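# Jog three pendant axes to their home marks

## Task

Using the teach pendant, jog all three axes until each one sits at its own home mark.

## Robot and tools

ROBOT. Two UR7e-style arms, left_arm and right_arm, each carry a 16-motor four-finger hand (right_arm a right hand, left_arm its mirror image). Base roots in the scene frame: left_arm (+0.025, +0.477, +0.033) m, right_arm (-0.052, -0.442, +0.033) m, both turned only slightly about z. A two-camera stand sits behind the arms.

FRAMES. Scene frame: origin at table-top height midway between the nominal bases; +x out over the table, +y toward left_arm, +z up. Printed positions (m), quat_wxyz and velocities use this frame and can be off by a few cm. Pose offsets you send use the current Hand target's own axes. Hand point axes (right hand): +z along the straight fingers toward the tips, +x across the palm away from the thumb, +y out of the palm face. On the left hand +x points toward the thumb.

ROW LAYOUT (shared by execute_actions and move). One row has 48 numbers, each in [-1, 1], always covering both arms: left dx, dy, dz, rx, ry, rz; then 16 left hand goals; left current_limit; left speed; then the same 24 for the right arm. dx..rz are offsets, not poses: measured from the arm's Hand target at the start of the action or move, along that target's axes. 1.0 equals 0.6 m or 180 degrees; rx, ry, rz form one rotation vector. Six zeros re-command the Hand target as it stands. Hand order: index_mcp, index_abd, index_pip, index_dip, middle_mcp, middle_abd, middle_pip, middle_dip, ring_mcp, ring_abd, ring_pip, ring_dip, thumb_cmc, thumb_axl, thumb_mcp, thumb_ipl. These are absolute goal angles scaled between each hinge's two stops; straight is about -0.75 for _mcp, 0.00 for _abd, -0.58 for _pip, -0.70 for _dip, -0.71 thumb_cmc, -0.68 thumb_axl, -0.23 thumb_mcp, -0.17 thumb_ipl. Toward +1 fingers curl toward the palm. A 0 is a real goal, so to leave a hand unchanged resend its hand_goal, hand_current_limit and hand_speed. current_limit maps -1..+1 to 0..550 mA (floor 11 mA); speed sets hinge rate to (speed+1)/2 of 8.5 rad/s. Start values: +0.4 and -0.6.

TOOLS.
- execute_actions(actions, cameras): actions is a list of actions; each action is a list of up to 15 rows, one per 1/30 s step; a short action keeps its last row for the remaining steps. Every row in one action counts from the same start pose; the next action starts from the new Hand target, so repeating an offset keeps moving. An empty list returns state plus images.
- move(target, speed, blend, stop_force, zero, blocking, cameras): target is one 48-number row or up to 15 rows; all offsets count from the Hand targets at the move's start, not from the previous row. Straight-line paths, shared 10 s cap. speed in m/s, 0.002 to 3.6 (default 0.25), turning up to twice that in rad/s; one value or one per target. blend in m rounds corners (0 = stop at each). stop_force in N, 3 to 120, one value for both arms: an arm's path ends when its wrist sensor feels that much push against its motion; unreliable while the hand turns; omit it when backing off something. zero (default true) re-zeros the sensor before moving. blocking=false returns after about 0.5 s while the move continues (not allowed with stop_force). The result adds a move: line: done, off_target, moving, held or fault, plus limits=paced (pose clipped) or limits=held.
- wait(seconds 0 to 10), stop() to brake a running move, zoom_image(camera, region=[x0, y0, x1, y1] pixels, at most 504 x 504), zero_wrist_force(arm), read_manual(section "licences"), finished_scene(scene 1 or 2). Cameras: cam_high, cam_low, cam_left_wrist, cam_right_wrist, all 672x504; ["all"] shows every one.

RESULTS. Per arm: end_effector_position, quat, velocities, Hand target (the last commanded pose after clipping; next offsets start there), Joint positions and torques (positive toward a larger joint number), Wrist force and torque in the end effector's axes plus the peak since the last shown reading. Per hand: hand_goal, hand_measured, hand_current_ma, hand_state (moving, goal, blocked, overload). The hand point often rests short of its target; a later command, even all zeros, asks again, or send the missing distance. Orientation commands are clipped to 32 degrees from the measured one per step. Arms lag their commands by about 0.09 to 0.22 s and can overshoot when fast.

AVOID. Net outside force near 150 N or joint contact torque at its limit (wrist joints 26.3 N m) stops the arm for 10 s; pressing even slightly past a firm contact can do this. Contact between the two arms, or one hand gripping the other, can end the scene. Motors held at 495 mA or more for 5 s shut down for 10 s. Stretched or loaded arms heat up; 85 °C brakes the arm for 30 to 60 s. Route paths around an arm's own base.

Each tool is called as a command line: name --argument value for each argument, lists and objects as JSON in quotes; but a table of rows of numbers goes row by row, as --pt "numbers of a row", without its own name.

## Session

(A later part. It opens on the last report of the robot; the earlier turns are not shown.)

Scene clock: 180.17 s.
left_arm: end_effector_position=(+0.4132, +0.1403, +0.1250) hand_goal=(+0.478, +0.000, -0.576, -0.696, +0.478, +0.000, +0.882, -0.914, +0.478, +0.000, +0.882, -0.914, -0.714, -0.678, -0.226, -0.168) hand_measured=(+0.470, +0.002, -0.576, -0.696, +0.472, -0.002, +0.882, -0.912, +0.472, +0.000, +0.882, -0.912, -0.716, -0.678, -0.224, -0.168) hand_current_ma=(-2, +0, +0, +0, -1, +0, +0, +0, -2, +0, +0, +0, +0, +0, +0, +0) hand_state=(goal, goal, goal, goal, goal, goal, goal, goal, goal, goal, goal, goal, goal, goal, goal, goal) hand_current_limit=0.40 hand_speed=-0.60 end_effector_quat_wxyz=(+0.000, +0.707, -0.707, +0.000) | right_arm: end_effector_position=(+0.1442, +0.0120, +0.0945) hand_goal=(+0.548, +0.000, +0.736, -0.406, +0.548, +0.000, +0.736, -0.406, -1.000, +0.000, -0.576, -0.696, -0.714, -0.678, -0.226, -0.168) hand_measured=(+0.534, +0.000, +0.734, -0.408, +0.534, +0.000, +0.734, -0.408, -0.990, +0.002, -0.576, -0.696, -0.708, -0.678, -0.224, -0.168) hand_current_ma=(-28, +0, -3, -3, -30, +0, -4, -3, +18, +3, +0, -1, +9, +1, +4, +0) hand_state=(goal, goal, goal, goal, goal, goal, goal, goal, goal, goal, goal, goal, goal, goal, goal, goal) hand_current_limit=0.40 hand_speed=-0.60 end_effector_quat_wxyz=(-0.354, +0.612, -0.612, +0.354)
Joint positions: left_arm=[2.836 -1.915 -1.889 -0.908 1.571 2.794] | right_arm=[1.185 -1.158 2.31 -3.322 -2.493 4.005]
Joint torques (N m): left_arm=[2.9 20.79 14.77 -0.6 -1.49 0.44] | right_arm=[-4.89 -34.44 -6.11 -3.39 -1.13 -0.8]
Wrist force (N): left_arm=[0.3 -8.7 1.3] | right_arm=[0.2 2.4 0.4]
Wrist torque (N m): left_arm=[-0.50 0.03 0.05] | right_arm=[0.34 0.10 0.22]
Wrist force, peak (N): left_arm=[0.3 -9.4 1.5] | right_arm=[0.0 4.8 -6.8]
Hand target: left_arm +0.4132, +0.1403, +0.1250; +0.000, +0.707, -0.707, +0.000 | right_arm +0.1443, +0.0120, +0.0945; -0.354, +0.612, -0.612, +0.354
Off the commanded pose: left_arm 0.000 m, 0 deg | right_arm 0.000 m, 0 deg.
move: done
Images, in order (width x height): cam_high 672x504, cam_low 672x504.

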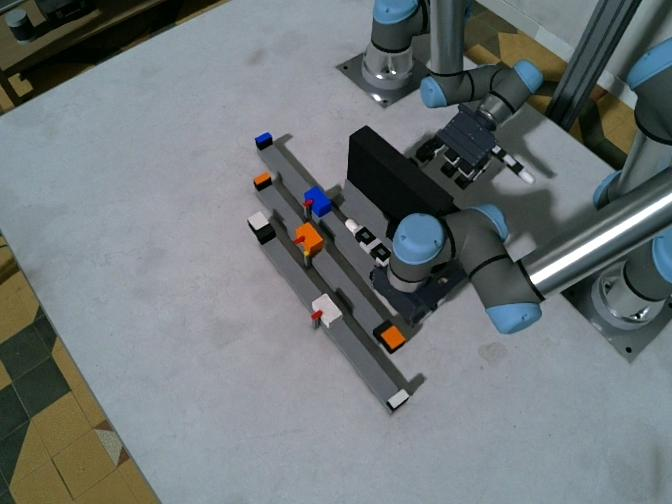

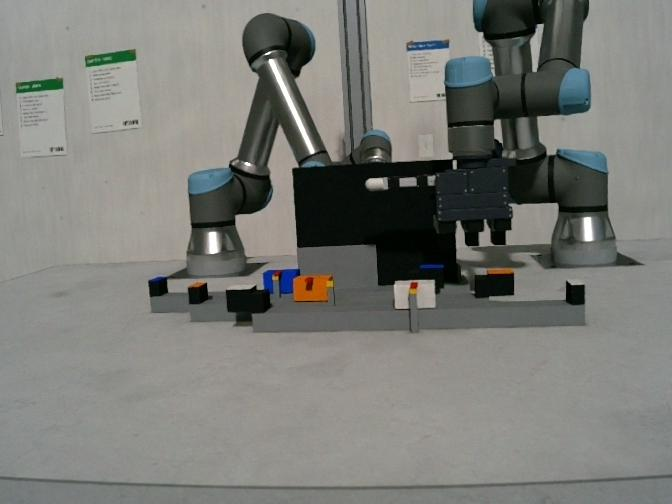

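execute_actions --actions '[[[0,0,0,0,0,0,0.479,0,-0.576,-0.696,0.479,0,0.883,-0.913,0.479,0,0.883,-0.913,-0.714,-0.678,-0.226,-0.168,0.4,-0.6,0,-0.0015,0.0027,0,0,0,0.548,0,0.737,-0.406,0.548,0,0.737,-0.406,-1,0,-0.576,-0.696,-0.714,-0.678,-0.226,-0.168,0.4,-0.6],[0,0,0,0,0,0,0.479,0,-0.576,-0.696,0.479,0,0.883,-0.913,0.479,0,0.883,-0.913,-0.714,-0.678,-0.226,-0.168,0.4,-0.6,0,-0.003,0.0054,0,0,0,0.548,0,0.737,-0.406,0.548,0,0.737,-0.406,-1,0,-0.576,-0.696,-0.714,-0.678,-0.226,-0.168,0.4,-0.6],[0,0,0,0,0,0,0.479,0,-0.576,-0.696,0.479,0,0.883,-0.913,0.479,0,0.883,-0.913,-0.714,-0.678,-0.226,-0.168,0.4,-0.6,0,-0.0043,0.0074,0,0,0,0.548,0,0.737,-0.406,0.548,0,0.737,-0.406,-1,0,-0.576,-0.696,-0.714,-0.678,-0.226,-0.168,0.4,-0.6],[0,0,0,0,0,0,0.479,0,-0.576,-0.696,0.479,0,0.883,-0.913,0.479,0,0.883,-0.913,-0.714,-0.678,-0.226,-0.168,0.4,-0.6,0,-0.0043,0.0074,0,0,0,0.548,0,0.737,-0.406,0.548,0,0.737,-0.406,-1,0,-0.576,-0.696,-0.714,-0.678,-0.226,-0.168,0.4,-0.6],[0,0,0,0,0,0,0.479,0,-0.576,-0.696,0.479,0,0.883,-0.913,0.479,0,0.883,-0.913,-0.714,-0.678,-0.226,-0.168,0.4,-0.6,0,-0.0043,0.0074,0,0,0,0.548,0,0.737,-0.406,0.548,0,0.737,-0.406,-1,0,-0.576,-0.696,-0.714,-0.678,-0.226,-0.168,0.4,-0.6],[0,0,0,0,0,0,0.479,0,-0.576,-0.696,0.479,0,0.883,-0.913,0.479,0,0.883,-0.913,-0.714,-0.678,-0.226,-0.168,0.4,-0.6,0,-0.0043,0.0074,0,0,0,0.548,0,0.737,-0.406,0.548,0,0.737,-0.406,-1,0,-0.576,-0.696,-0.714,-0.678,-0.226,-0.168,0.4,-0.6],[0,0,0,0,0,0,0.479,0,-0.576,-0.696,0.479,0,0.883,-0.913,0.479,0,0.883,-0.913,-0.714,-0.678,-0.226,-0.168,0.4,-0.6,0,-0.0043,0.0074,0,0,0,0.548,0,0.737,-0.406,0.548,0,0.737,-0.406,-1,0,-0.576,-0.696,-0.714,-0.678,-0.226,-0.168,0.4,-0.6],[0,0,0,0,0,0,0.479,0,-0.576,-0.696,0.479,0,0.883,-0.913,0.479,0,0.883,-0.913,-0.714,-0.678,-0.226,-0.168,0.4,-0.6,0,-0.0043,0.0074,0,0,0,0.548,0,0.737,-0.406,0.548,0,0.737,-0.406,-1,0,-0.576,-0.696,-0.714,-0.678,-0.226,-0.168,0.4,-0.6],[0,0,0,0,0,0,0.479,0,-0.576,-0.696,0.479,0,0.883,-0.913,0.479,0,0.883,-0.913,-0.714,-0.678,-0.226,-0.168,0.4,-0.6,0,-0.0043,0.0074,0,0,0,0.548,0,0.737,-0.406,0.548,0,0.737,-0.406,-1,0,-0.576,-0.696,-0.714,-0.678,-0.226,-0.168,0.4,-0.6],[0,0,0,0,0,0,0.479,0,-0.576,-0.696,0.479,0,0.883,-0.913,0.479,0,0.883,-0.913,-0.714,-0.678,-0.226,-0.168,0.4,-0.6,0,-0.0043,0.0074,0,0,0,0.548,0,0.737,-0.406,0.548,0,0.737,-0.406,-1,0,-0.576,-0.696,-0.714,-0.678,-0.226,-0.168,0.4,-0.6],[0,0,0,0,0,0,0.479,0,-0.576,-0.696,0.479,0,0.883,-0.913,0.479,0,0.883,-0.913,-0.714,-0.678,-0.226,-0.168,0.4,-0.6,0,-0.0043,0.0074,0,0,0,0.548,0,0.737,-0.406,0.548,0,0.737,-0.406,-1,0,-0.576,-0.696,-0.714,-0.678,-0.226,-0.168,0.4,-0.6],[0,0,0,0,0,0,0.479,0,-0.576,-0.696,0.479,0,0.883,-0.913,0.479,0,0.883,-0.913,-0.714,-0.678,-0.226,-0.168,0.4,-0.6,0,-0.0043,0.0074,0,0,0,0.548,0,0.737,-0.406,0.548,0,0.737,-0.406,-1,0,-0.576,-0.696,-0.714,-0.678,-0.226,-0.168,0.4,-0.6],[0,0,0,0,0,0,0.479,0,-0.576,-0.696,0.479,0,0.883,-0.913,0.479,0,0.883,-0.913,-0.714,-0.678,-0.226,-0.168,0.4,-0.6,0,-0.0043,0.0074,0,0,0,0.548,0,0.737,-0.406,0.548,0,0.737,-0.406,-1,0,-0.576,-0.696,-0.714,-0.678,-0.226,-0.168,0.4,-0.6],[0,0,0,0,0,0,0.479,0,-0.576,-0.696,0.479,0,0.883,-0.913,0.479,0,0.883,-0.913,-0.714,-0.678,-0.226,-0.168,0.4,-0.6,0,0,0,0,0,0,0.548,0,0.737,-0.406,0.548,0,0.737,-0.406,-1,0,-0.576,-0.696,-0.714,-0.678,-0.226,-0.168,0.4,-0.6]]]' --cameras '["cam_low"]'

zoom_image --camera "cam_low" --region '[255, 255, 315, 305]'

move --target '[0,0,0,0,0,0,0.479,0,-0.576,-0.696,0.479,0,0.883,-0.913,0.479,0,0.883,-0.913,-0.714,-0.678,-0.226,-0.168,0.4,-0.6,0.0078,0.0693,0.0298,0,0,0,0.548,0,0.737,-0.406,0.548,0,0.737,-0.406,-1,0,-0.576,-0.696,-0.714,-0.678,-0.226,-0.168,0.4,-0.6]' --speed 0.12 --cameras '["cam_right_wrist"]'

zoom_image --camera "cam_right_wrist" --region '[50, 0, 290, 200]'

Scene clock: 202.27 s.
left_arm: end_effector_position=(+0.4132, +0.1403, +0.1250) hand_goal=(+0.478, +0.000, -0.576, -0.696, +0.478, +0.000, +0.882, -0.914, +0.478, +0.000, +0.882, -0.914, -0.714, -0.678, -0.226, -0.168) hand_measured=(+0.470, +0.002, -0.576, -0.696, +0.472, -0.002, +0.882, -0.912, +0.472, +0.000, +0.882, -0.912, -0.716, -0.678, -0.224, -0.168) hand_current_ma=(-2, +0, +0, +0, -1, +0, +0, +0, -2, +0, +0, +0, +0, +0, +0, +0) hand_state=(goal, goal, goal, goal, goal, goal, goal, goal, goal, goal, goal, goal, goal, goal, goal, goal) hand_current_limit=0.40 hand_speed=-0.60 end_effector_quat_wxyz=(+0.000, +0.707, -0.707, +0.000) | right_arm: end_effector_position=(+0.1443, +0.0119, +0.0945) hand_goal=(+0.548, +0.000, +0.736, -0.406, +0.548, +0.000, +0.736, -0.406, -1.000, +0.000, -0.576, -0.696, -0.714, -0.678, -0.226, -0.168) hand_measured=(+0.534, +0.000, +0.734, -0.408, +0.534, +0.000, +0.734, -0.408, -0.990, +0.004, -0.576, -0.696, -0.708, -0.678, -0.224, -0.168) hand_current_ma=(-28, +0, -3, -3, -30, +0, -4, -3, +19, +3, +0, -1, +9, +1, +4, +0) hand_state=(goal, goal, goal, goal, goal, goal, goal, goal, goal, goal, goal, goal, goal, goal, goal, goal) hand_current_limit=0.40 hand_speed=-0.60 end_effector_quat_wxyz=(-0.354, +0.612, -0.612, +0.354)
Joint positions: left_arm=[2.836 -1.915 -1.889 -0.908 1.571 2.794] | right_arm=[1.185 -1.157 2.311 -3.323 -2.492 4.003]
Joint torques (N m): left_arm=[3.44 22.9 13.61 -0.79 -1.49 0.35] | right_arm=[-3.9 -23.78 -21.35 -3.98 0.15 -1.48]
Wrist force (N): left_arm=[0.1 -8.9 1.2] | right_arm=[0.1 2.5 0.7]
Wrist torque (N m): left_arm=[-0.50 0.06 0.04] | right_arm=[0.33 0.11 0.28]
Wrist force, peak (N): left_arm=[0.2 -9.5 1.3] | right_arm=[0.2 10.3 -21.0]
Hand target: left_arm +0.4132, +0.1403, +0.1250; +0.000, +0.707, -0.707, +0.000 | right_arm +0.1443, +0.0120, +0.0945; -0.354, +0.612, -0.612, +0.354
Off the commanded pose: left_arm 0.000 m, 0 deg | right_arm 0.000 m, 0 deg.
Images, in order (width x height): cam_low 672x504.

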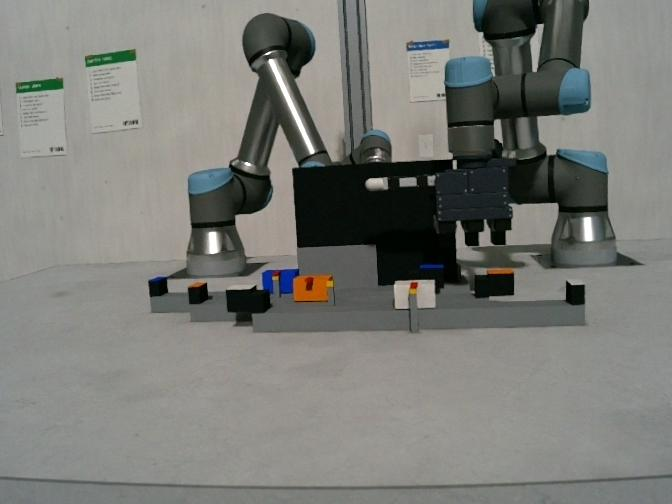

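Scaled by 8.400 from the camera's 672x504 image, which has a finer 960x720 frame.

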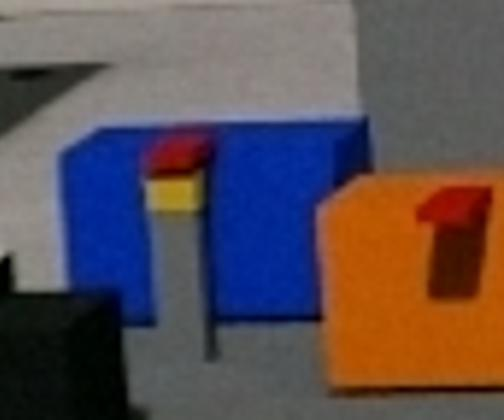

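Scene clock: 203.17 s.
left_arm: end_effector_position=(+0.4132, +0.1403, +0.1250) hand_goal=(+0.478, +0.000, -0.576, -0.696, +0.478, +0.000, +0.882, -0.914, +0.478, +0.000, +0.882, -0.914, -0.714, -0.678, -0.226, -0.168) hand_measured=(+0.470, +0.002, -0.576, -0.696, +0.472, -0.002, +0.882, -0.912, +0.472, +0.000, +0.882, -0.912, -0.716, -0.678, -0.224, -0.168) hand_current_ma=(-2, +0, +0, +0, -1, +0, +0, +0, -2, +0, +0, +0, +0, +0, +0, +0) hand_state=(goal, goal, goal, goal, goal, goal, goal, goal, goal, goal, goal, goal, goal, goal, goal, goal) hand_current_limit=0.40 hand_speed=-0.60 end_effector_quat_wxyz=(+0.000, +0.707, -0.707, +0.000) | right_arm: end_effector_position=(+0.1390, +0.0073, +0.0496) hand_goal=(+0.548, +0.000, +0.736, -0.406, +0.548, +0.000, +0.736, -0.406, -1.000, +0.000, -0.576, -0.696, -0.714, -0.678, -0.226, -0.168) hand_measured=(+0.534, +0.000, +0.734, -0.408, +0.534, +0.000, +0.734, -0.408, -0.990, +0.004, -0.576, -0.696, -0.708, -0.678, -0.224, -0.168) hand_current_ma=(-28, +0, -3, -3, -30, +0, -4, -3, +19, +3, +0, -1, +9, +1, +4, +0) hand_state=(goal, goal, goal, goal, goal, goal, goal, goal, goal, goal, goal, goal, goal, goal, goal, goal) hand_current_limit=0.40 hand_speed=-0.60 end_effector_quat_wxyz=(-0.354, +0.612, -0.612, +0.354)
Joint positions: left_arm=[2.836 -1.915 -1.889 -0.908 1.571 2.794] | right_arm=[1.192 -1.03 2.329 -3.46 -2.497 4.015]
Joint torques (N m): left_arm=[2.71 22.89 13.52 -0.66 -1.47 0.3] | right_arm=[-5.97 -27.32 -16.81 -2.8 -0.28 -2.16]
Wrist force (N): left_arm=[0.2 -9.0 1.3] | right_arm=[0.2 2.3 0.2]
Wrist torque (N m): left_arm=[-0.53 0.04 0.05] | right_arm=[0.35 0.10 0.27]
Wrist force, peak (N): left_arm=[0.1 -9.3 1.5] | right_arm=[0.1 3.5 0.9]
Hand target: left_arm +0.4132, +0.1403, +0.1250; +0.000, +0.707, -0.707, +0.000 | right_arm +0.1390, +0.0073, +0.0496; -0.354, +0.612, -0.612, +0.354
Off the commanded pose: left_arm 0.000 m, 0 deg | right_arm 0.000 m, 0 deg.
move: done
camera_calibration:
cam_right_wrist: T_world_to_cam=[[-0.318046, 0.767545, -0.556527, 0.101831], [-0.407868, 0.419138, 0.811152, -0.0390989], [0.855857, 0.484973, 0.179752, -0.00931639], [0, 0, 0, 1]] pos_world=[0.0244132, -0.0572538, 0.0900615]
Images, in order (width x height): cam_right_wrist 672x504.

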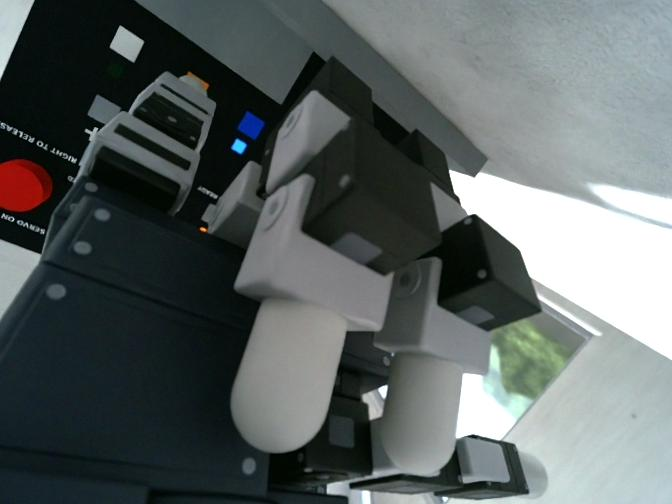

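Scaled by 2.100 from the camera's 672x504 image, which has a finer 960x720 frame.

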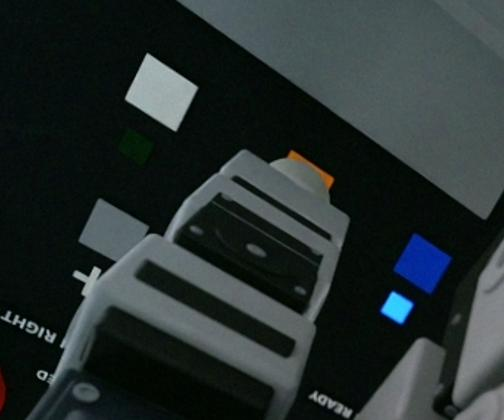

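move --target '[0,0,0,0,0,0,0.479,0,-0.576,-0.696,0.479,0,0.883,-0.913,0.479,0,0.883,-0.913,-0.714,-0.678,-0.226,-0.168,0.4,-0.6,0,-0.0108,0.0188,0,0,0,0.548,0,0.737,-0.406,0.548,0,0.737,-0.406,-1,0,-0.576,-0.696,-0.714,-0.678,-0.226,-0.168,0.4,-0.6]' --speed 0.02 --stop_force 6

move --target '[0,0,0,0,0,0,0.479,0,-0.576,-0.696,0.479,0,0.883,-0.913,0.479,0,0.883,-0.913,-0.714,-0.678,-0.226,-0.168,0.4,-0.6,0,0.0083,-0.0144,0,0,0,0.548,0,0.737,-0.406,0.548,0,0.737,-0.406,-1,0,-0.576,-0.696,-0.714,-0.678,-0.226,-0.168,0.4,-0.6]' --speed 0.06

move --target '[0,0,0,0,0,0,0.479,0,-0.576,-0.696,0.479,0,0.883,-0.913,0.479,0,0.883,-0.913,-0.714,-0.678,-0.226,-0.168,0.4,-0.6,-0.0078,-0.0693,-0.0298,0,0,0,0.548,0,0.737,-0.406,0.548,0,0.737,-0.406,-1,0,-0.576,-0.696,-0.714,-0.678,-0.226,-0.168,0.4,-0.6]' --speed 0.12 --cameras '["cam_right_wrist"]'

move --target '[0,0,0,0,0,0,0.479,0,-0.576,-0.696,0.479,0,0.883,-0.913,0.479,0,0.883,-0.913,-0.714,-0.678,-0.226,-0.168,0.4,-0.6,0,-0.0067,0.0115,0,0,0,0.548,0,0.737,-0.406,0.548,0,0.737,-0.406,-1,0,-0.576,-0.696,-0.714,-0.678,-0.226,-0.168,0.4,-0.6]' --speed 0.015 --stop_force 6

move --target '[0,0,0,0,0,0,0.479,0,-0.576,-0.696,0.479,0,0.883,-0.913,0.479,0,0.883,-0.913,-0.714,-0.678,-0.226,-0.168,0.4,-0.6,0,0.0042,-0.0072,0,0,0,0.548,0,0.737,-0.406,0.548,0,0.737,-0.406,-1,0,-0.576,-0.696,-0.714,-0.678,-0.226,-0.168,0.4,-0.6]' --speed 0.05 --cameras '["cam_low"]'

zoom_image --camera "cam_low" --region '[240, 240, 360, 340]'

Scene clock: 211.00 s.
left_arm: end_effector_position=(+0.4132, +0.1403, +0.1250) hand_goal=(+0.478, +0.000, -0.576, -0.696, +0.478, +0.000, +0.882, -0.914, +0.478, +0.000, +0.882, -0.914, -0.714, -0.678, -0.226, -0.168) hand_measured=(+0.470, +0.002, -0.576, -0.696, +0.472, -0.002, +0.882, -0.912, +0.472, +0.000, +0.882, -0.912, -0.716, -0.678, -0.224, -0.168) hand_current_ma=(-2, +0, +0, +0, -1, +0, +0, +0, -2, +0, +0, +0, +0, +0, +0, +0) hand_state=(goal, goal, goal, goal, goal, goal, goal, goal, goal, goal, goal, goal, goal, goal, goal, goal) hand_current_limit=0.40 hand_speed=-0.60 end_effector_quat_wxyz=(+0.000, +0.707, -0.707, +0.000) | right_arm: end_effector_position=(+0.1495, +0.0073, +0.0496) hand_goal=(+0.548, +0.000, +0.736, -0.406, +0.548, +0.000, +0.736, -0.406, -1.000, +0.000, -0.576, -0.696, -0.714, -0.678, -0.226, -0.168) hand_measured=(+0.534, +0.000, +0.734, -0.408, +0.534, +0.000, +0.734, -0.408, -0.990, +0.004, -0.576, -0.698, -0.708, -0.678, -0.224, -0.168) hand_current_ma=(-28, +0, -3, -3, -30, +0, -4, -3, +20, +3, +0, -1, +9, +1, +4, +0) hand_state=(goal, goal, goal, goal, goal, goal, goal, goal, goal, goal, goal, goal, goal, goal, goal, goal) hand_current_limit=0.40 hand_speed=-0.60 end_effector_quat_wxyz=(-0.354, +0.612, -0.612, +0.354)
Joint positions: left_arm=[2.836 -1.915 -1.889 -0.908 1.571 2.794] | right_arm=[1.169 -1.021 2.322 -3.487 -2.483 3.983]
Joint torques (N m): left_arm=[2.14 22.54 13.02 -0.64 -1.38 0.27] | right_arm=[-5.01 -43.55 1.97 -4.3 -0.64 -2.4]
Wrist force (N): left_arm=[0.2 -9.2 1.3] | right_arm=[0.2 4.9 -6.9]
Wrist torque (N m): left_arm=[-0.56 0.05 0.04] | right_arm=[0.96 0.59 0.36]
Wrist force, peak (N): left_arm=[0.4 -11.0 1.2] | right_arm=[0.5 12.1 -27.9]
Hand target: left_arm +0.4132, +0.1403, +0.1250; +0.000, +0.707, -0.707, +0.000 | right_arm +0.1495, +0.0073, +0.0496; -0.354, +0.612, -0.612, +0.354 (not the last commanded pose)
Off the commanded pose: left_arm 0.000 m, 0 deg | right_arm 0.003 m, 0 deg.
move: contact (right_arm)

Scene clock: 211.73 s.
left_arm: end_effector_position=(+0.4132, +0.1403, +0.1250) hand_goal=(+0.478, +0.000, -0.576, -0.696, +0.478, +0.000, +0.882, -0.914, +0.478, +0.000, +0.882, -0.914, -0.714, -0.678, -0.226, -0.168) hand_measured=(+0.470, +0.002, -0.576, -0.696, +0.472, -0.002, +0.882, -0.912, +0.472, +0.000, +0.882, -0.912, -0.716, -0.678, -0.224, -0.168) hand_current_ma=(-2, +0, +0, +0, -1, +0, +0, +0, -2, +0, +0, +0, +0, +0, +0, +0) hand_state=(goal, goal, goal, goal, goal, goal, goal, goal, goal, goal, goal, goal, goal, goal, goal, goal) hand_current_limit=0.40 hand_speed=-0.60 end_effector_quat_wxyz=(+0.000, +0.707, -0.707, +0.000) | right_arm: end_effector_position=(+0.1394, +0.0073, +0.0496) hand_goal=(+0.548, +0.000, +0.736, -0.406, +0.548, +0.000, +0.736, -0.406, -1.000, +0.000, -0.576, -0.696, -0.714, -0.678, -0.226, -0.168) hand_measured=(+0.534, +0.000, +0.734, -0.408, +0.534, +0.000, +0.734, -0.408, -0.990, +0.004, -0.576, -0.698, -0.708, -0.678, -0.224, -0.168) hand_current_ma=(-28, +0, -3, -3, -30, +0, -4, -3, +20, +3, +0, -1, +9, +1, +4, +0) hand_state=(goal, goal, goal, goal, goal, goal, goal, goal, goal, goal, goal, goal, goal, goal, goal, goal) hand_current_limit=0.40 hand_speed=-0.60 end_effector_quat_wxyz=(-0.354, +0.612, -0.612, +0.354) end_effector_velocity=(+0.001, +0.000, +0.001) end_effector_angular_velocity=(+0.000, +0.000, +0.002)
Joint positions: left_arm=[2.836 -1.915 -1.889 -0.908 1.571 2.794] | right_arm=[1.191 -1.03 2.329 -3.461 -2.496 4.013]
Joint velocities: left_arm=[within noise] | right_arm=[-0.002 0 0 -0.004 0.002 -0.006]
Joint torques (N m): left_arm=[2.47 23.32 12.98 -0.55 -1.3 0.15] | right_arm=[-8.14 -31.7 -9.51 -5.02 0.01 -2.37]
Wrist force (N): left_arm=[0.4 -8.9 1.2] | right_arm=[0.1 2.4 0.4]
Wrist torque (N m): left_arm=[-0.51 0.01 0.06] | right_arm=[0.35 0.10 0.22]
Wrist force, peak (N): left_arm=[0.3 -9.4 1.5] | right_arm=[0.2 5.3 -7.2]
Hand target: left_arm +0.4132, +0.1403, +0.1250; +0.000, +0.707, -0.707, +0.000 | right_arm +0.1395, +0.0073, +0.0496; -0.354, +0.612, -0.612, +0.354
Off the commanded pose: left_arm 0.000 m, 0 deg | right_arm 0.000 m, 0 deg.
move: done

Scene clock: 212.63 s.
left_arm: end_effector_position=(+0.4132, +0.1403, +0.1250) hand_goal=(+0.478, +0.000, -0.576, -0.696, +0.478, +0.000, +0.882, -0.914, +0.478, +0.000, +0.882, -0.914, -0.714, -0.678, -0.226, -0.168) hand_measured=(+0.470, +0.002, -0.576, -0.696, +0.472, -0.002, +0.882, -0.912, +0.472, +0.000, +0.882, -0.912, -0.716, -0.678, -0.224, -0.168) hand_current_ma=(-2, +0, +0, +0, -1, +0, +0, +0, -2, +0, +0, +0, +0, +0, +0, +0) hand_state=(goal, goal, goal, goal, goal, goal, goal, goal, goal, goal, goal, goal, goal, goal, goal, goal) hand_current_limit=0.40 hand_speed=-0.60 end_effector_quat_wxyz=(+0.000, +0.707, -0.707, +0.000) | right_arm: end_effector_position=(+0.1448, +0.0121, +0.0945) hand_goal=(+0.548, +0.000, +0.736, -0.406, +0.548, +0.000, +0.736, -0.406, -1.000, +0.000, -0.576, -0.696, -0.714, -0.678, -0.226, -0.168) hand_measured=(+0.534, +0.000, +0.734, -0.408, +0.534, +0.000, +0.734, -0.408, -0.990, +0.004, -0.576, -0.698, -0.708, -0.678, -0.224, -0.168) hand_current_ma=(-28, +0, -3, -3, -30, +0, -4, -3, +20, +3, +0, -1, +9, +1, +4, +0) hand_state=(goal, goal, goal, goal, goal, goal, goal, goal, goal, goal, goal, goal, goal, goal, goal, goal) hand_current_limit=0.40 hand_speed=-0.60 end_effector_quat_wxyz=(-0.354, +0.612, -0.612, +0.354)
Joint positions: left_arm=[2.836 -1.915 -1.889 -0.908 1.571 2.794] | right_arm=[1.183 -1.157 2.31 -3.323 -2.492 4.003]
Joint torques (N m): left_arm=[3.45 22.21 12.66 -0.57 -1.36 0.34] | right_arm=[3.84 -39.88 0.27 -2.53 -2.19 2.43]
Wrist force (N): left_arm=[0.3 -9.2 1.5] | right_arm=[-0.1 2.7 0.2]
Wrist torque (N m): left_arm=[-0.57 0.04 0.06] | right_arm=[0.39 0.15 0.21]
Wrist force, peak (N): left_arm=[0.3 -9.4 1.3] | right_arm=[0.2 3.4 0.6]
Hand target: left_arm +0.4132, +0.1403, +0.1250; +0.000, +0.707, -0.707, +0.000 | right_arm +0.1448, +0.0120, +0.0945; -0.354, +0.612, -0.612, +0.354
Off the commanded pose: left_arm 0.000 m, 0 deg | right_arm 0.000 m, 0 deg.
move: done
camera_calibration:
cam_right_wrist: T_world_to_cam=[[-0.317934, 0.767715, -0.556356, 0.125039], [-0.407813, 0.419013, 0.811244, -0.0751442], [0.855924, 0.484811, 0.179865, -0.024656], [0, 0, 0, 1]] pos_world=[0.0302131, -0.0525546, 0.134961]
Images, in order (width x height): cam_right_wrist 672x504.

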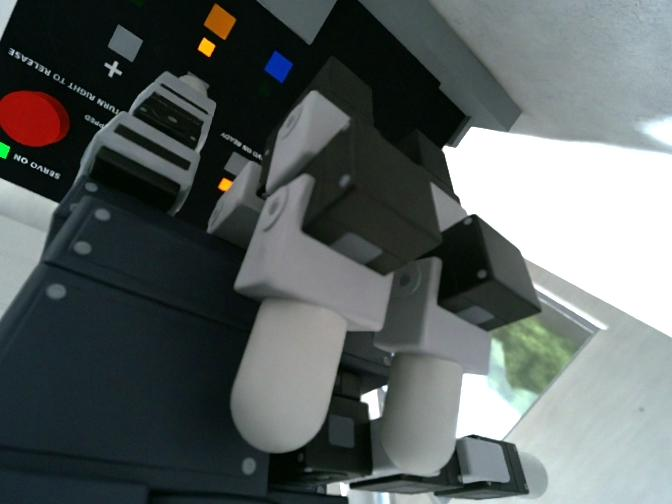

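Scene clock: 213.90 s.
left_arm: end_effector_position=(+0.4132, +0.1403, +0.1250) hand_goal=(+0.478, +0.000, -0.576, -0.696, +0.478, +0.000, +0.882, -0.914, +0.478, +0.000, +0.882, -0.914, -0.714, -0.678, -0.226, -0.168) hand_measured=(+0.470, +0.002, -0.576, -0.696, +0.472, -0.002, +0.882, -0.912, +0.472, +0.000, +0.882, -0.912, -0.716, -0.678, -0.224, -0.168) hand_current_ma=(-2, +0, +0, +0, -1, +0, +0, +0, -2, +0, +0, +0, +0, +0, +0, +0) hand_state=(goal, goal, goal, goal, goal, goal, goal, goal, goal, goal, goal, goal, goal, goal, goal, goal) hand_current_limit=0.40 hand_speed=-0.60 end_effector_quat_wxyz=(+0.000, +0.707, -0.707, +0.000) | right_arm: end_effector_position=(+0.1493, +0.0120, +0.0945) hand_goal=(+0.548, +0.000, +0.736, -0.406, +0.548, +0.000, +0.736, -0.406, -1.000, +0.000, -0.576, -0.696, -0.714, -0.678, -0.226, -0.168) hand_measured=(+0.534, +0.000, +0.734, -0.408, +0.534, +0.000, +0.734, -0.408, -0.990, +0.004, -0.576, -0.698, -0.708, -0.678, -0.224, -0.168) hand_current_ma=(-28, +0, -3, -3, -30, +0, -4, -3, +20, +4, +1, -1, +9, +1, +4, +0) hand_state=(goal, goal, goal, goal, goal, goal, goal, goal, goal, goal, goal, goal, goal, goal, goal, goal) hand_current_limit=0.40 hand_speed=-0.60 end_effector_quat_wxyz=(-0.354, +0.612, -0.612, +0.354)
Joint positions: left_arm=[2.836 -1.915 -1.889 -0.908 1.571 2.794] | right_arm=[1.174 -1.153 2.307 -3.335 -2.486 3.989]
Joint torques (N m): left_arm=[2.61 22.25 13.18 -0.55 -1.36 0.28] | right_arm=[4.66 -40.59 -0.92 -2.6 -2.4 -0.59]
Wrist force (N): left_arm=[0.3 -9.2 1.4] | right_arm=[-0.2 4.9 -5.7]
Wrist torque (N m): left_arm=[-0.56 0.03 0.06] | right_arm=[0.91 0.56 0.32]
Wrist force, peak (N): left_arm=[0.1 -9.6 1.2] | right_arm=[0.2 9.1 -18.4]
Hand target: left_arm +0.4132, +0.1403, +0.1250; +0.000, +0.707, -0.707, +0.000 | right_arm +0.1493, +0.0120, +0.0945; -0.354, +0.612, -0.612, +0.354 (not the last commanded pose)
Off the commanded pose: left_arm 0.000 m, 0 deg | right_arm 0.004 m, 0 deg.
move: contact (right_arm)

Scene clock: 214.60 s.
left_arm: end_effector_position=(+0.4132, +0.1403, +0.1250) hand_goal=(+0.478, +0.000, -0.576, -0.696, +0.478, +0.000, +0.882, -0.914, +0.478, +0.000, +0.882, -0.914, -0.714, -0.678, -0.226, -0.168) hand_measured=(+0.470, +0.002, -0.576, -0.696, +0.472, -0.002, +0.882, -0.912, +0.472, +0.000, +0.882, -0.912, -0.716, -0.678, -0.224, -0.168) hand_current_ma=(-2, +0, +0, +0, -1, +0, +0, +0, -2, +0, +0, +0, +0, +0, +0, +0) hand_state=(goal, goal, goal, goal, goal, goal, goal, goal, goal, goal, goal, goal, goal, goal, goal, goal) hand_current_limit=0.40 hand_speed=-0.60 end_effector_quat_wxyz=(+0.000, +0.707, -0.707, +0.000) | right_arm: end_effector_position=(+0.1442, +0.0120, +0.0945) hand_goal=(+0.548, +0.000, +0.736, -0.406, +0.548, +0.000, +0.736, -0.406, -1.000, +0.000, -0.576, -0.696, -0.714, -0.678, -0.226, -0.168) hand_measured=(+0.534, +0.000, +0.734, -0.408, +0.534, +0.000, +0.734, -0.408, -0.990, +0.004, -0.576, -0.698, -0.708, -0.678, -0.224, -0.168) hand_current_ma=(-28, +0, -3, -3, -30, +0, -4, -3, +20, +4, +1, -1, +9, +1, +4, +0) hand_state=(goal, goal, goal, goal, goal, goal, goal, goal, goal, goal, goal, goal, goal, goal, goal, goal) hand_current_limit=0.40 hand_speed=-0.60 end_effector_quat_wxyz=(-0.354, +0.612, -0.612, +0.354)
Joint positions: left_arm=[2.836 -1.915 -1.889 -0.908 1.571 2.794] | right_arm=[1.185 -1.158 2.31 -3.322 -2.493 4.005]
Joint torques (N m): left_arm=[2.61 22.42 11.65 -0.48 -1.4 0.32] | right_arm=[-5.47 -34.77 -5.81 -3.41 -1.13 -1.14]
Wrist force (N): left_arm=[0.5 -9.1 1.1] | right_arm=[0.4 2.5 0.4]
Wrist torque (N m): left_arm=[-0.52 0.00 0.07] | right_arm=[0.35 0.07 0.23]
Wrist force, peak (N): left_arm=[0.3 -9.3 1.3] | right_arm=[0.2 4.6 -5.5]
Hand target: left_arm +0.4132, +0.1403, +0.1250; +0.000, +0.707, -0.707, +0.000 | right_arm +0.1443, +0.0120, +0.0945; -0.354, +0.612, -0.612, +0.354
Off the commanded pose: left_arm 0.000 m, 0 deg | right_arm 0.000 m, 0 deg.
move: done
Images, in order (width x height): cam_low 672x504.

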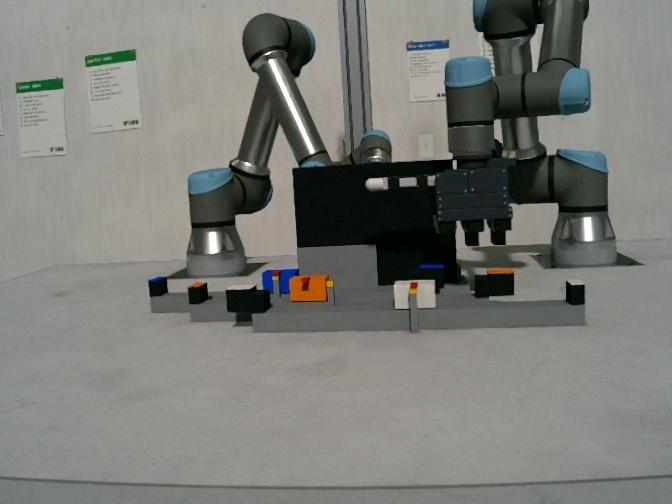

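Scaled by 4.200 from the camera's 672x504 image, which has a finer 960x720 frame.

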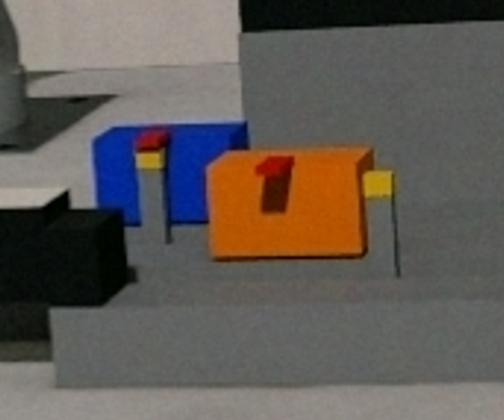

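move --target '[0,0,0,0,0,0,0.479,0,-0.576,-0.696,0.479,0,0.883,-0.913,0.479,0,0.883,-0.913,-0.714,-0.678,-0.226,-0.168,0.4,-0.6,0.0755,-0.0008,0.0015,0,0,0,0.548,0,0.737,-0.406,0.548,0,0.737,-0.406,-1,0,-0.576,-0.696,-0.714,-0.678,-0.226,-0.168,0.4,-0.6]' --speed 0.12

move --target '[0,0,0,0,0,0,0.479,0,-0.576,-0.696,0.479,0,0.883,-0.913,0.479,0,0.883,-0.913,-0.714,-0.678,-0.226,-0.168,0.4,-0.6,0,-0.0067,0.0115,0,0,0,0.548,0,0.737,-0.406,0.548,0,0.737,-0.406,-1,0,-0.576,-0.696,-0.714,-0.678,-0.226,-0.168,0.4,-0.6]' --speed 0.015 --stop_force 6

wait --seconds 5.6

move --target '[0,0,0,0,0,0,0.479,0,-0.576,-0.696,0.479,0,0.883,-0.913,0.479,0,0.883,-0.913,-0.714,-0.678,-0.226,-0.168,0.4,-0.6,0,0.0042,-0.0072,0,0,0,0.548,0,0.737,-0.406,0.548,0,0.737,-0.406,-1,0,-0.576,-0.696,-0.714,-0.678,-0.226,-0.168,0.4,-0.6]' --speed 0.05 --cameras '["cam_low","cam_high"]'

zoom_image --camera "cam_low" --region '[300, 260, 360, 310]'

zoom_image --camera "cam_high" --region '[250, 170, 370, 270]'

Scene clock: 223.00 s.
left_arm: end_effector_position=(+0.4132, +0.1403, +0.1250) hand_goal=(+0.478, +0.000, -0.576, -0.696, +0.478, +0.000, +0.882, -0.914, +0.478, +0.000, +0.882, -0.914, -0.714, -0.678, -0.226, -0.168) hand_measured=(+0.470, +0.002, -0.576, -0.696, +0.472, -0.002, +0.882, -0.912, +0.472, +0.000, +0.882, -0.912, -0.716, -0.678, -0.224, -0.168) hand_current_ma=(-2, +0, +0, +0, -1, +0, +0, +0, -2, +0, +0, +0, +0, +0, +0, +0) hand_state=(goal, goal, goal, goal, goal, goal, goal, goal, goal, goal, goal, goal, goal, goal, goal, goal) hand_current_limit=0.40 hand_speed=-0.60 end_effector_quat_wxyz=(+0.000, +0.707, -0.707, +0.000) | right_arm: end_effector_position=(+0.1453, -0.0333, +0.0945) hand_goal=(+0.548, +0.000, +0.736, -0.406, +0.548, +0.000, +0.736, -0.406, -1.000, +0.000, -0.576, -0.696, -0.714, -0.678, -0.226, -0.168) hand_measured=(+0.534, +0.000, +0.734, -0.408, +0.534, +0.000, +0.734, -0.408, -0.990, +0.002, -0.576, -0.698, -0.708, -0.678, -0.224, -0.168) hand_current_ma=(-28, +0, -3, -3, -30, +0, -4, -3, +20, +3, +1, -1, +9, +1, +4, +0) hand_state=(goal, goal, goal, goal, goal, goal, goal, goal, goal, goal, goal, goal, goal, goal, goal, goal) hand_current_limit=0.40 hand_speed=-0.60 end_effector_quat_wxyz=(-0.354, +0.612, -0.612, +0.354)
Joint positions: left_arm=[2.836 -1.915 -1.889 -0.908 1.571 2.794] | right_arm=[1.134 -1.2 2.429 -3.451 -2.463 3.937]
Joint torques (N m): left_arm=[1.84 22.64 12.49 -0.45 -1.32 0.31] | right_arm=[5.11 -20.8 -9.61 -2.64 -2.21 1.84]
Wrist force (N): left_arm=[0.3 -8.9 1.2] | right_arm=[0.6 2.2 0.1]
Wrist torque (N m): left_arm=[-0.52 0.02 0.06] | right_arm=[0.33 0.06 0.24]
Wrist force, peak (N): left_arm=[0.3 -9.4 1.1] | right_arm=[0.2 2.8 0.4]
Hand target: left_arm +0.4132, +0.1403, +0.1250; +0.000, +0.707, -0.707, +0.000 | right_arm +0.1453, -0.0333, +0.0945; -0.354, +0.612, -0.612, +0.354
Off the commanded pose: left_arm 0.000 m, 0 deg | right_arm 0.000 m, 0 deg.
move: done

Scene clock: 224.30 s.
left_arm: end_effector_position=(+0.4132, +0.1403, +0.1250) hand_goal=(+0.478, +0.000, -0.576, -0.696, +0.478, +0.000, +0.882, -0.914, +0.478, +0.000, +0.882, -0.914, -0.714, -0.678, -0.226, -0.168) hand_measured=(+0.470, +0.002, -0.576, -0.696, +0.472, -0.002, +0.882, -0.912, +0.472, +0.000, +0.882, -0.912, -0.716, -0.678, -0.224, -0.168) hand_current_ma=(-2, +0, +0, +0, -1, +0, +0, +0, -2, +0, +0, +0, +0, +0, +0, +0) hand_state=(goal, goal, goal, goal, goal, goal, goal, goal, goal, goal, goal, goal, goal, goal, goal, goal) hand_current_limit=0.40 hand_speed=-0.60 end_effector_quat_wxyz=(+0.000, +0.707, -0.707, +0.000) | right_arm: end_effector_position=(+0.1505, -0.0333, +0.0945) hand_goal=(+0.548, +0.000, +0.736, -0.406, +0.548, +0.000, +0.736, -0.406, -1.000, +0.000, -0.576, -0.696, -0.714, -0.678, -0.226, -0.168) hand_measured=(+0.534, +0.000, +0.734, -0.408, +0.534, +0.000, +0.734, -0.408, -0.990, +0.002, -0.576, -0.698, -0.708, -0.678, -0.224, -0.168) hand_current_ma=(-28, +0, -3, -3, -30, +0, -4, -3, +21, +3, +1, -1, +9, +1, +4, +0) hand_state=(goal, goal, goal, goal, goal, goal, goal, goal, goal, goal, goal, goal, goal, goal, goal, goal) hand_current_limit=0.40 hand_speed=-0.60 end_effector_quat_wxyz=(-0.354, +0.612, -0.612, +0.354)
Joint positions: left_arm=[2.836 -1.915 -1.889 -0.908 1.571 2.794] | right_arm=[1.121 -1.195 2.426 -3.465 -2.455 3.921]
Joint torques (N m): left_arm=[3.48 22.06 11.44 -0.58 -1.41 0.19] | right_arm=[4.96 -37.63 -0.45 -2.26 -1.41 -0.58]
Wrist force (N): left_arm=[0.1 -8.9 1.8] | right_arm=[0.4 4.5 -6.3]
Wrist torque (N m): left_arm=[-0.56 0.08 0.03] | right_arm=[0.88 0.52 0.36]
Wrist force, peak (N): left_arm=[0.2 -9.4 1.3] | right_arm=[0.5 9.8 -20.1]
Hand target: left_arm +0.4132, +0.1403, +0.1250; +0.000, +0.707, -0.707, +0.000 | right_arm +0.1505, -0.0333, +0.0945; -0.354, +0.612, -0.612, +0.354 (not the last commanded pose)
Off the commanded pose: left_arm 0.000 m, 0 deg | right_arm 0.003 m, 0 deg.
move: contact (right_arm)

Scene clock: 229.90 s.
left_arm: end_effector_position=(+0.4132, +0.1403, +0.1250) hand_goal=(+0.478, +0.000, -0.576, -0.696, +0.478, +0.000, +0.882, -0.914, +0.478, +0.000, +0.882, -0.914, -0.714, -0.678, -0.226, -0.168) hand_measured=(+0.470, +0.002, -0.576, -0.696, +0.472, -0.002, +0.882, -0.912, +0.472, +0.000, +0.882, -0.912, -0.716, -0.678, -0.224, -0.168) hand_current_ma=(-2, +0, +0, +0, -1, +0, +0, +0, -2, +0, +0, +0, +0, +0, +0, +0) hand_state=(goal, goal, goal, goal, goal, goal, goal, goal, goal, goal, goal, goal, goal, goal, goal, goal) hand_current_limit=0.40 hand_speed=-0.60 end_effector_quat_wxyz=(+0.000, +0.707, -0.707, +0.000) | right_arm: end_effector_position=(+0.1505, -0.0333, +0.0945) hand_goal=(+0.548, +0.000, +0.736, -0.406, +0.548, +0.000, +0.736, -0.406, -1.000, +0.000, -0.576, -0.696, -0.714, -0.678, -0.226, -0.168) hand_measured=(+0.534, +0.000, +0.734, -0.408, +0.534, +0.000, +0.734, -0.408, -0.990, +0.002, -0.576, -0.698, -0.708, -0.678, -0.224, -0.168) hand_current_ma=(-28, +0, -3, -3, -30, +0, -4, -3, +21, +3, +1, -1, +9, +1, +4, +0) hand_state=(goal, goal, goal, goal, goal, goal, goal, goal, goal, goal, goal, goal, goal, goal, goal, goal) hand_current_limit=0.40 hand_speed=-0.60 end_effector_quat_wxyz=(-0.354, +0.612, -0.612, +0.354)
Joint positions: left_arm=[2.836 -1.915 -1.889 -0.908 1.571 2.794] | right_arm=[1.121 -1.195 2.426 -3.465 -2.455 3.921]
Joint torques (N m): left_arm=[2.1 22.47 12.16 -0.3 -1.18 0.23] | right_arm=[4.96 -36.34 -0.08 -4.26 -0.21 -2.01]
Wrist force (N): left_arm=[0.7 -9.0 1.5] | right_arm=[0.6 4.8 -6.4]
Wrist torque (N m): left_arm=[-0.55 -0.02 0.09] | right_arm=[0.93 0.50 0.37]
Wrist force, peak (N): left_arm=[0.2 -9.6 1.2] | right_arm=[0.6 4.8 -6.7]
Hand target: left_arm +0.4132, +0.1403, +0.1250; +0.000, +0.707, -0.707, +0.000 | right_arm +0.1505, -0.0333, +0.0945; -0.354, +0.612, -0.612, +0.354 (not the last commanded pose)
Off the commanded pose: left_arm 0.000 m, 0 deg | right_arm 0.003 m, 0 deg.
wait: 5.60 s; at rest by 0.17 s

Scene clock: 230.60 s.
left_arm: end_effector_position=(+0.4132, +0.1403, +0.1250) hand_goal=(+0.478, +0.000, -0.576, -0.696, +0.478, +0.000, +0.882, -0.914, +0.478, +0.000, +0.882, -0.914, -0.714, -0.678, -0.226, -0.168) hand_measured=(+0.470, +0.002, -0.576, -0.696, +0.472, -0.002, +0.882, -0.912, +0.472, +0.000, +0.882, -0.912, -0.716, -0.678, -0.224, -0.168) hand_current_ma=(-2, +0, +0, +0, -1, +0, +0, +0, -2, +0, +0, +0, +0, +0, +0, +0) hand_state=(goal, goal, goal, goal, goal, goal, goal, goal, goal, goal, goal, goal, goal, goal, goal, goal) hand_current_limit=0.40 hand_speed=-0.60 end_effector_quat_wxyz=(+0.000, +0.707, -0.707, +0.000) | right_arm: end_effector_position=(+0.1454, -0.0333, +0.0945) hand_goal=(+0.548, +0.000, +0.736, -0.406, +0.548, +0.000, +0.736, -0.406, -1.000, +0.000, -0.576, -0.696, -0.714, -0.678, -0.226, -0.168) hand_measured=(+0.534, +0.000, +0.734, -0.408, +0.534, +0.000, +0.734, -0.408, -0.990, +0.002, -0.576, -0.698, -0.708, -0.678, -0.224, -0.168) hand_current_ma=(-28, +0, -3, -3, -30, +0, -4, -3, +21, +3, +1, -1, +9, +1, +4, +0) hand_state=(goal, goal, goal, goal, goal, goal, goal, goal, goal, goal, goal, goal, goal, goal, goal, goal) hand_current_limit=0.40 hand_speed=-0.60 end_effector_quat_wxyz=(-0.354, +0.612, -0.612, +0.354)
Joint positions: left_arm=[2.836 -1.915 -1.889 -0.908 1.571 2.794] | right_arm=[1.134 -1.2 2.429 -3.452 -2.463 3.937]
Joint torques (N m): left_arm=[2.63 23.03 11.66 -0.34 -1.37 0.18] | right_arm=[-4.67 -31.15 -5.43 -3.27 -0.88 -1.05]
Wrist force (N): left_arm=[0.4 -9.1 0.9] | right_arm=[0.4 2.4 0.1]
Wrist torque (N m): left_arm=[-0.52 0.02 0.06] | right_arm=[0.35 0.08 0.22]
Wrist force, peak (N): left_arm=[0.3 -9.3 1.3] | right_arm=[0.4 4.6 -6.3]
Hand target: left_arm +0.4132, +0.1403, +0.1250; +0.000, +0.707, -0.707, +0.000 | right_arm +0.1455, -0.0333, +0.0945; -0.354, +0.612, -0.612, +0.354
Off the commanded pose: left_arm 0.000 m, 0 deg | right_arm 0.000 m, 0 deg.
move: done
Images, in order (width x height): cam_high 672x504, cam_low 672x504.

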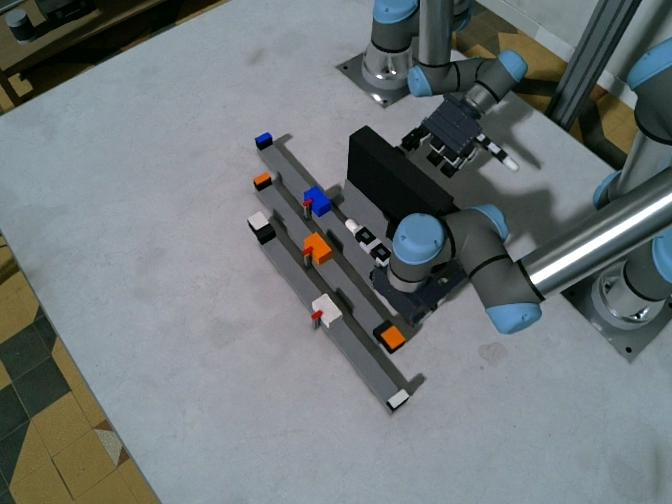

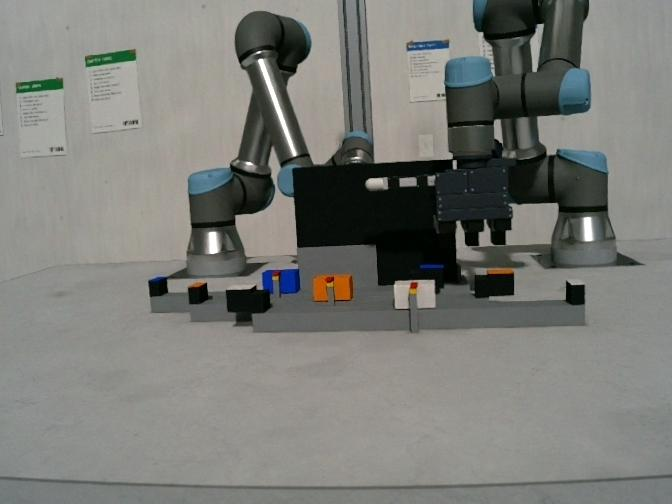

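Scaled by 8.400 from the camera's 672x504 image, which has a finer 960x720 frame.

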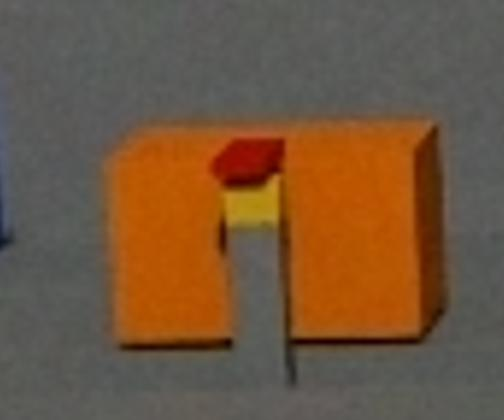

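Scaled by 4.200 from the camera's 672x504 image, which has a finer 960x720 frame.

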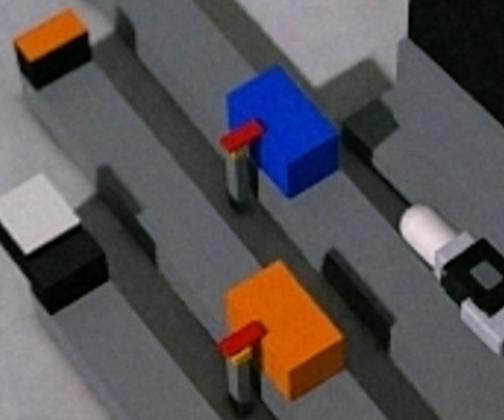

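execute_actions --actions '[[[0,0,0,0,0,0,0.479,0,-0.576,-0.696,0.479,0,0.883,-0.913,0.479,0,0.883,-0.913,-0.714,-0.678,-0.226,-0.168,0.4,-0.6,0,-0.0015,0.0027,0,0,0,0.548,0,0.737,-0.406,0.548,0,0.737,-0.406,-1,0,-0.576,-0.696,-0.714,-0.678,-0.226,-0.168,0.4,-0.6],[0,0,0,0,0,0,0.479,0,-0.576,-0.696,0.479,0,0.883,-0.913,0.479,0,0.883,-0.913,-0.714,-0.678,-0.226,-0.168,0.4,-0.6,0,-0.003,0.0054,0,0,0,0.548,0,0.737,-0.406,0.548,0,0.737,-0.406,-1,0,-0.576,-0.696,-0.714,-0.678,-0.226,-0.168,0.4,-0.6],[0,0,0,0,0,0,0.479,0,-0.576,-0.696,0.479,0,0.883,-0.913,0.479,0,0.883,-0.913,-0.714,-0.678,-0.226,-0.168,0.4,-0.6,0,-0.0043,0.0074,0,0,0,0.548,0,0.737,-0.406,0.548,0,0.737,-0.406,-1,0,-0.576,-0.696,-0.714,-0.678,-0.226,-0.168,0.4,-0.6]],[[0,0,0,0,0,0,0.479,0,-0.576,-0.696,0.479,0,0.883,-0.913,0.479,0,0.883,-0.913,-0.714,-0.678,-0.226,-0.168,0.4,-0.6,0,0,0,0,0,0,0.548,0,0.737,-0.406,0.548,0,0.737,-0.406,-1,0,-0.576,-0.696,-0.714,-0.678,-0.226,-0.168,0.4,-0.6],[0,0,0,0,0,0,0.479,0,-0.576,-0.696,0.479,0,0.883,-0.913,0.479,0,0.883,-0.913,-0.714,-0.678,-0.226,-0.168,0.4,-0.6,0,0.0043,-0.0074,0,0,0,0.548,0,0.737,-0.406,0.548,0,0.737,-0.406,-1,0,-0.576,-0.696,-0.714,-0.678,-0.226,-0.168,0.4,-0.6]]]' --cameras '["cam_low", "cam_high"]'

zoom_image --camera "cam_low" --region '[300, 260, 360, 310]'

zoom_image --camera "cam_high" --region '[260, 190, 380, 340]'

zoom_image --camera "cam_low" --region '[380, 265, 440, 315]'

Scene clock: 240.87 s.
left_arm: end_effector_position=(+0.4132, +0.1403, +0.1250) hand_goal=(+0.478, +0.000, -0.576, -0.696, +0.478, +0.000, +0.882, -0.914, +0.478, +0.000, +0.882, -0.914, -0.714, -0.678, -0.226, -0.168) hand_measured=(+0.470, +0.002, -0.576, -0.696, +0.472, -0.002, +0.882, -0.912, +0.472, +0.000, +0.882, -0.912, -0.716, -0.678, -0.224, -0.168) hand_current_ma=(-2, +0, +0, +0, -1, +0, +0, +0, -2, +0, +0, +0, +0, +0, +0, +0) hand_state=(goal, goal, goal, goal, goal, goal, goal, goal, goal, goal, goal, goal, goal, goal, goal, goal) hand_current_limit=0.40 hand_speed=-0.60 end_effector_quat_wxyz=(+0.000, +0.707, -0.707, +0.000) | right_arm: end_effector_position=(+0.1455, -0.0333, +0.0945) hand_goal=(+0.548, +0.000, +0.736, -0.406, +0.548, +0.000, +0.736, -0.406, -1.000, +0.000, -0.576, -0.696, -0.714, -0.678, -0.226, -0.168) hand_measured=(+0.534, +0.000, +0.734, -0.408, +0.534, +0.000, +0.734, -0.408, -0.990, +0.002, -0.576, -0.698, -0.708, -0.678, -0.224, -0.168) hand_current_ma=(-28, +0, -3, -3, -30, +0, -4, -3, +21, +3, +1, -1, +9, +1, +4, +0) hand_state=(goal, goal, goal, goal, goal, goal, goal, goal, goal, goal, goal, goal, goal, goal, goal, goal) hand_current_limit=0.40 hand_speed=-0.60 end_effector_quat_wxyz=(-0.354, +0.612, -0.612, +0.354)
Joint positions: left_arm=[2.836 -1.915 -1.889 -0.908 1.571 2.794] | right_arm=[1.133 -1.2 2.429 -3.452 -2.462 3.937]
Joint torques (N m): left_arm=[2.7 22.79 10.58 -0.26 -1.39 -0.15] | right_arm=[-2.63 -20.83 -18.88 -4.46 0.07 -0.77]
Wrist force (N): left_arm=[0.2 -9.1 1.5] | right_arm=[0.4 2.2 0.1]
Wrist torque (N m): left_arm=[-0.56 0.05 0.04] | right_arm=[0.32 0.08 0.29]
Wrist force, peak (N): left_arm=[0.0 -9.6 1.4] | right_arm=[0.5 10.4 -21.8]
Hand target: left_arm +0.4132, +0.1403, +0.1250; +0.000, +0.707, -0.707, +0.000 | right_arm +0.1455, -0.0333, +0.0945; -0.354, +0.612, -0.612, +0.354
Off the commanded pose: left_arm 0.000 m, 0 deg | right_arm 0.000 m, 0 deg.
Images, in order (width x height): cam_high 672x504, cam_low 672x504.

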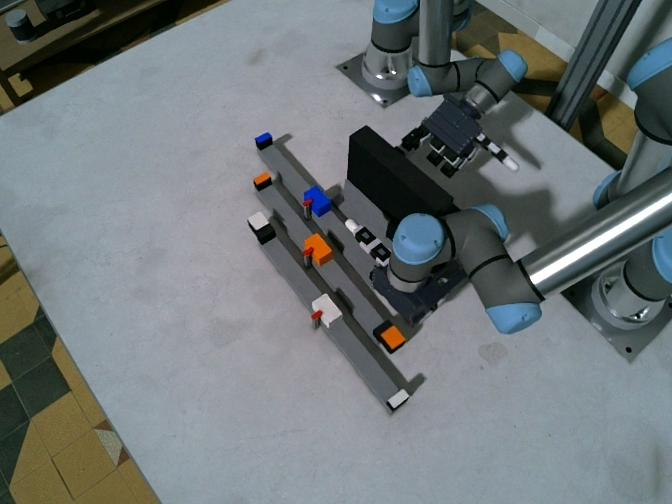

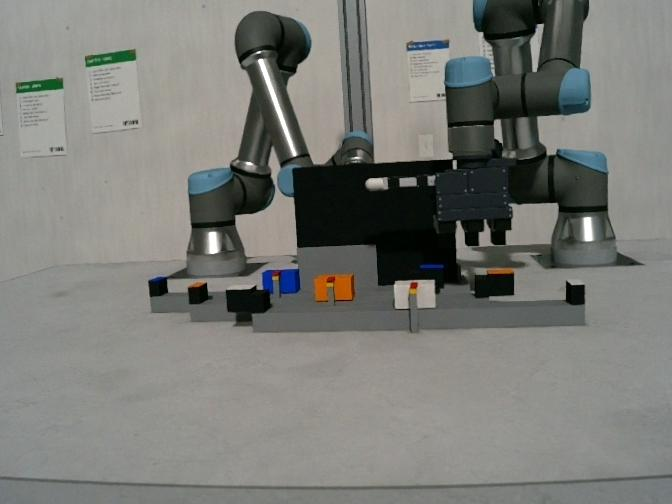

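Scaled by 8.400 from the camera's 672x504 image, which has a finer 960x720 frame.

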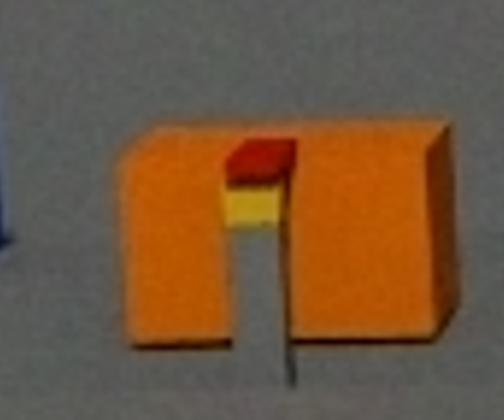

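Scaled by 3.360 from the camera's 672x504 image, which has a finer 960x720 frame.

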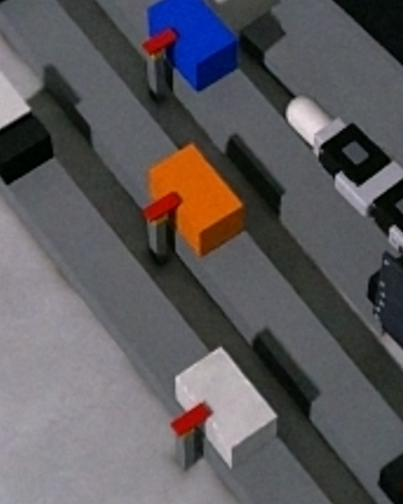

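Scaled by 8.400 from the camera's 672x504 image, which has a finer 960x720 frame.

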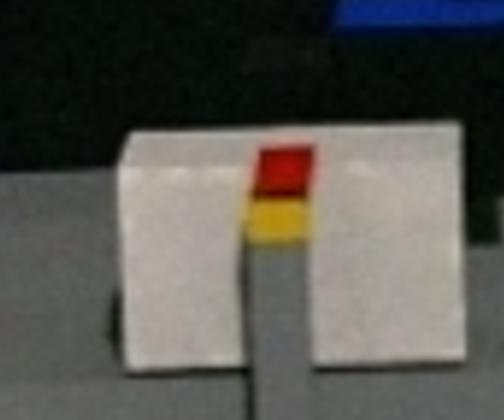

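move --target '[0,-0.0833,0,0,0,0,0.479,0,-0.576,-0.696,0.479,0,0.883,-0.913,0.479,0,0.883,-0.913,-0.714,-0.678,-0.226,-0.168,0.4,-0.6,0,0.0333,-0.0577,0,0,0,0.548,0,0.737,-0.406,0.548,0,0.737,-0.406,-1,0,-0.576,-0.696,-0.714,-0.678,-0.226,-0.168,0.4,-0.6]' --speed 0.1 --cameras '["cam_low"]'

finished_scene --scene 2

Scene clock: 244.77 s.
left_arm: end_effector_position=(+0.4631, +0.1403, +0.1249) hand_goal=(+0.478, +0.000, -0.576, -0.696, +0.478, +0.000, +0.882, -0.914, +0.478, +0.000, +0.882, -0.914, -0.714, -0.678, -0.226, -0.168) hand_measured=(+0.470, +0.002, -0.576, -0.696, +0.472, -0.002, +0.882, -0.912, +0.472, +0.000, +0.882, -0.912, -0.716, -0.678, -0.224, -0.168) hand_current_ma=(-2, +0, +0, +0, -1, +0, +0, +0, -2, +0, +0, +0, +0, +0, +0, +0) hand_state=(goal, goal, goal, goal, goal, goal, goal, goal, goal, goal, goal, goal, goal, goal, goal, goal) hand_current_limit=0.40 hand_speed=-0.60 end_effector_quat_wxyz=(+0.000, +0.707, -0.707, +0.000) | right_arm: end_effector_position=(+0.1055, -0.0333, +0.0945) hand_goal=(+0.548, +0.000, +0.736, -0.406, +0.548, +0.000, +0.736, -0.406, -1.000, +0.000, -0.576, -0.696, -0.714, -0.678, -0.226, -0.168) hand_measured=(+0.534, +0.000, +0.734, -0.408, +0.534, +0.000, +0.734, -0.408, -0.990, +0.002, -0.576, -0.698, -0.708, -0.678, -0.224, -0.168) hand_current_ma=(-28, +0, -3, -3, -30, +0, -4, -3, +21, +3, +1, -1, +9, +1, +4, +0) hand_state=(goal, goal, goal, goal, goal, goal, goal, goal, goal, goal, goal, goal, goal, goal, goal, goal) hand_current_limit=0.40 hand_speed=-0.60 end_effector_quat_wxyz=(-0.354, +0.612, -0.612, +0.354)
Joint positions: left_arm=[2.865 -2 -1.762 -0.952 1.571 2.823] | right_arm=[1.234 -1.241 2.448 -3.32 -2.519 4.075]
Joint torques (N m): left_arm=[-12.09 45.47 24.38 5.51 -1.51 -1.46] | right_arm=[-0.83 -18.4 -20.46 -3.51 -0.36 -0.67]
Wrist force (N): left_arm=[0.6 -0.9 1.3] | right_arm=[0.2 2.3 0.0]
Wrist torque (N m): left_arm=[-0.15 0.02 0.05] | right_arm=[0.34 0.05 0.28]
Wrist force, peak (N): left_arm=[0.1 -9.3 1.5] | right_arm=[0.2 2.8 -0.9]
Hand target: left_arm +0.4631, +0.1403, +0.1250; +0.000, +0.707, -0.707, +0.000 | right_arm +0.1055, -0.0333, +0.0944; -0.354, +0.612, -0.612, +0.354
Off the commanded pose: left_arm 0.000 m, 0 deg | right_arm 0.000 m, 0 deg.
move: done
Images, in order (width x height): cam_low 672x504.

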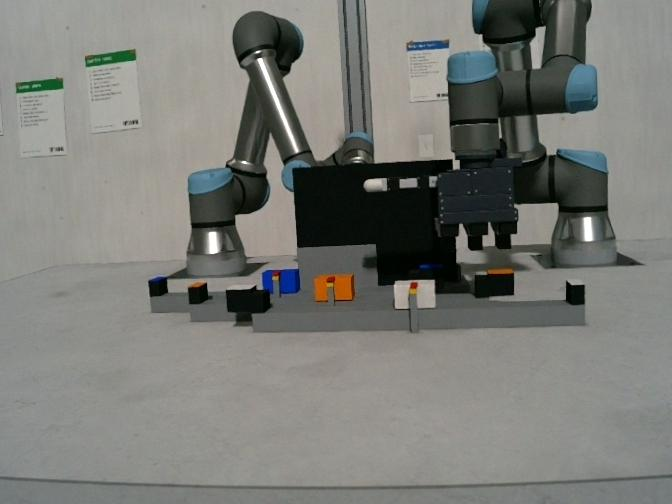

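The scene is finished: the task was done.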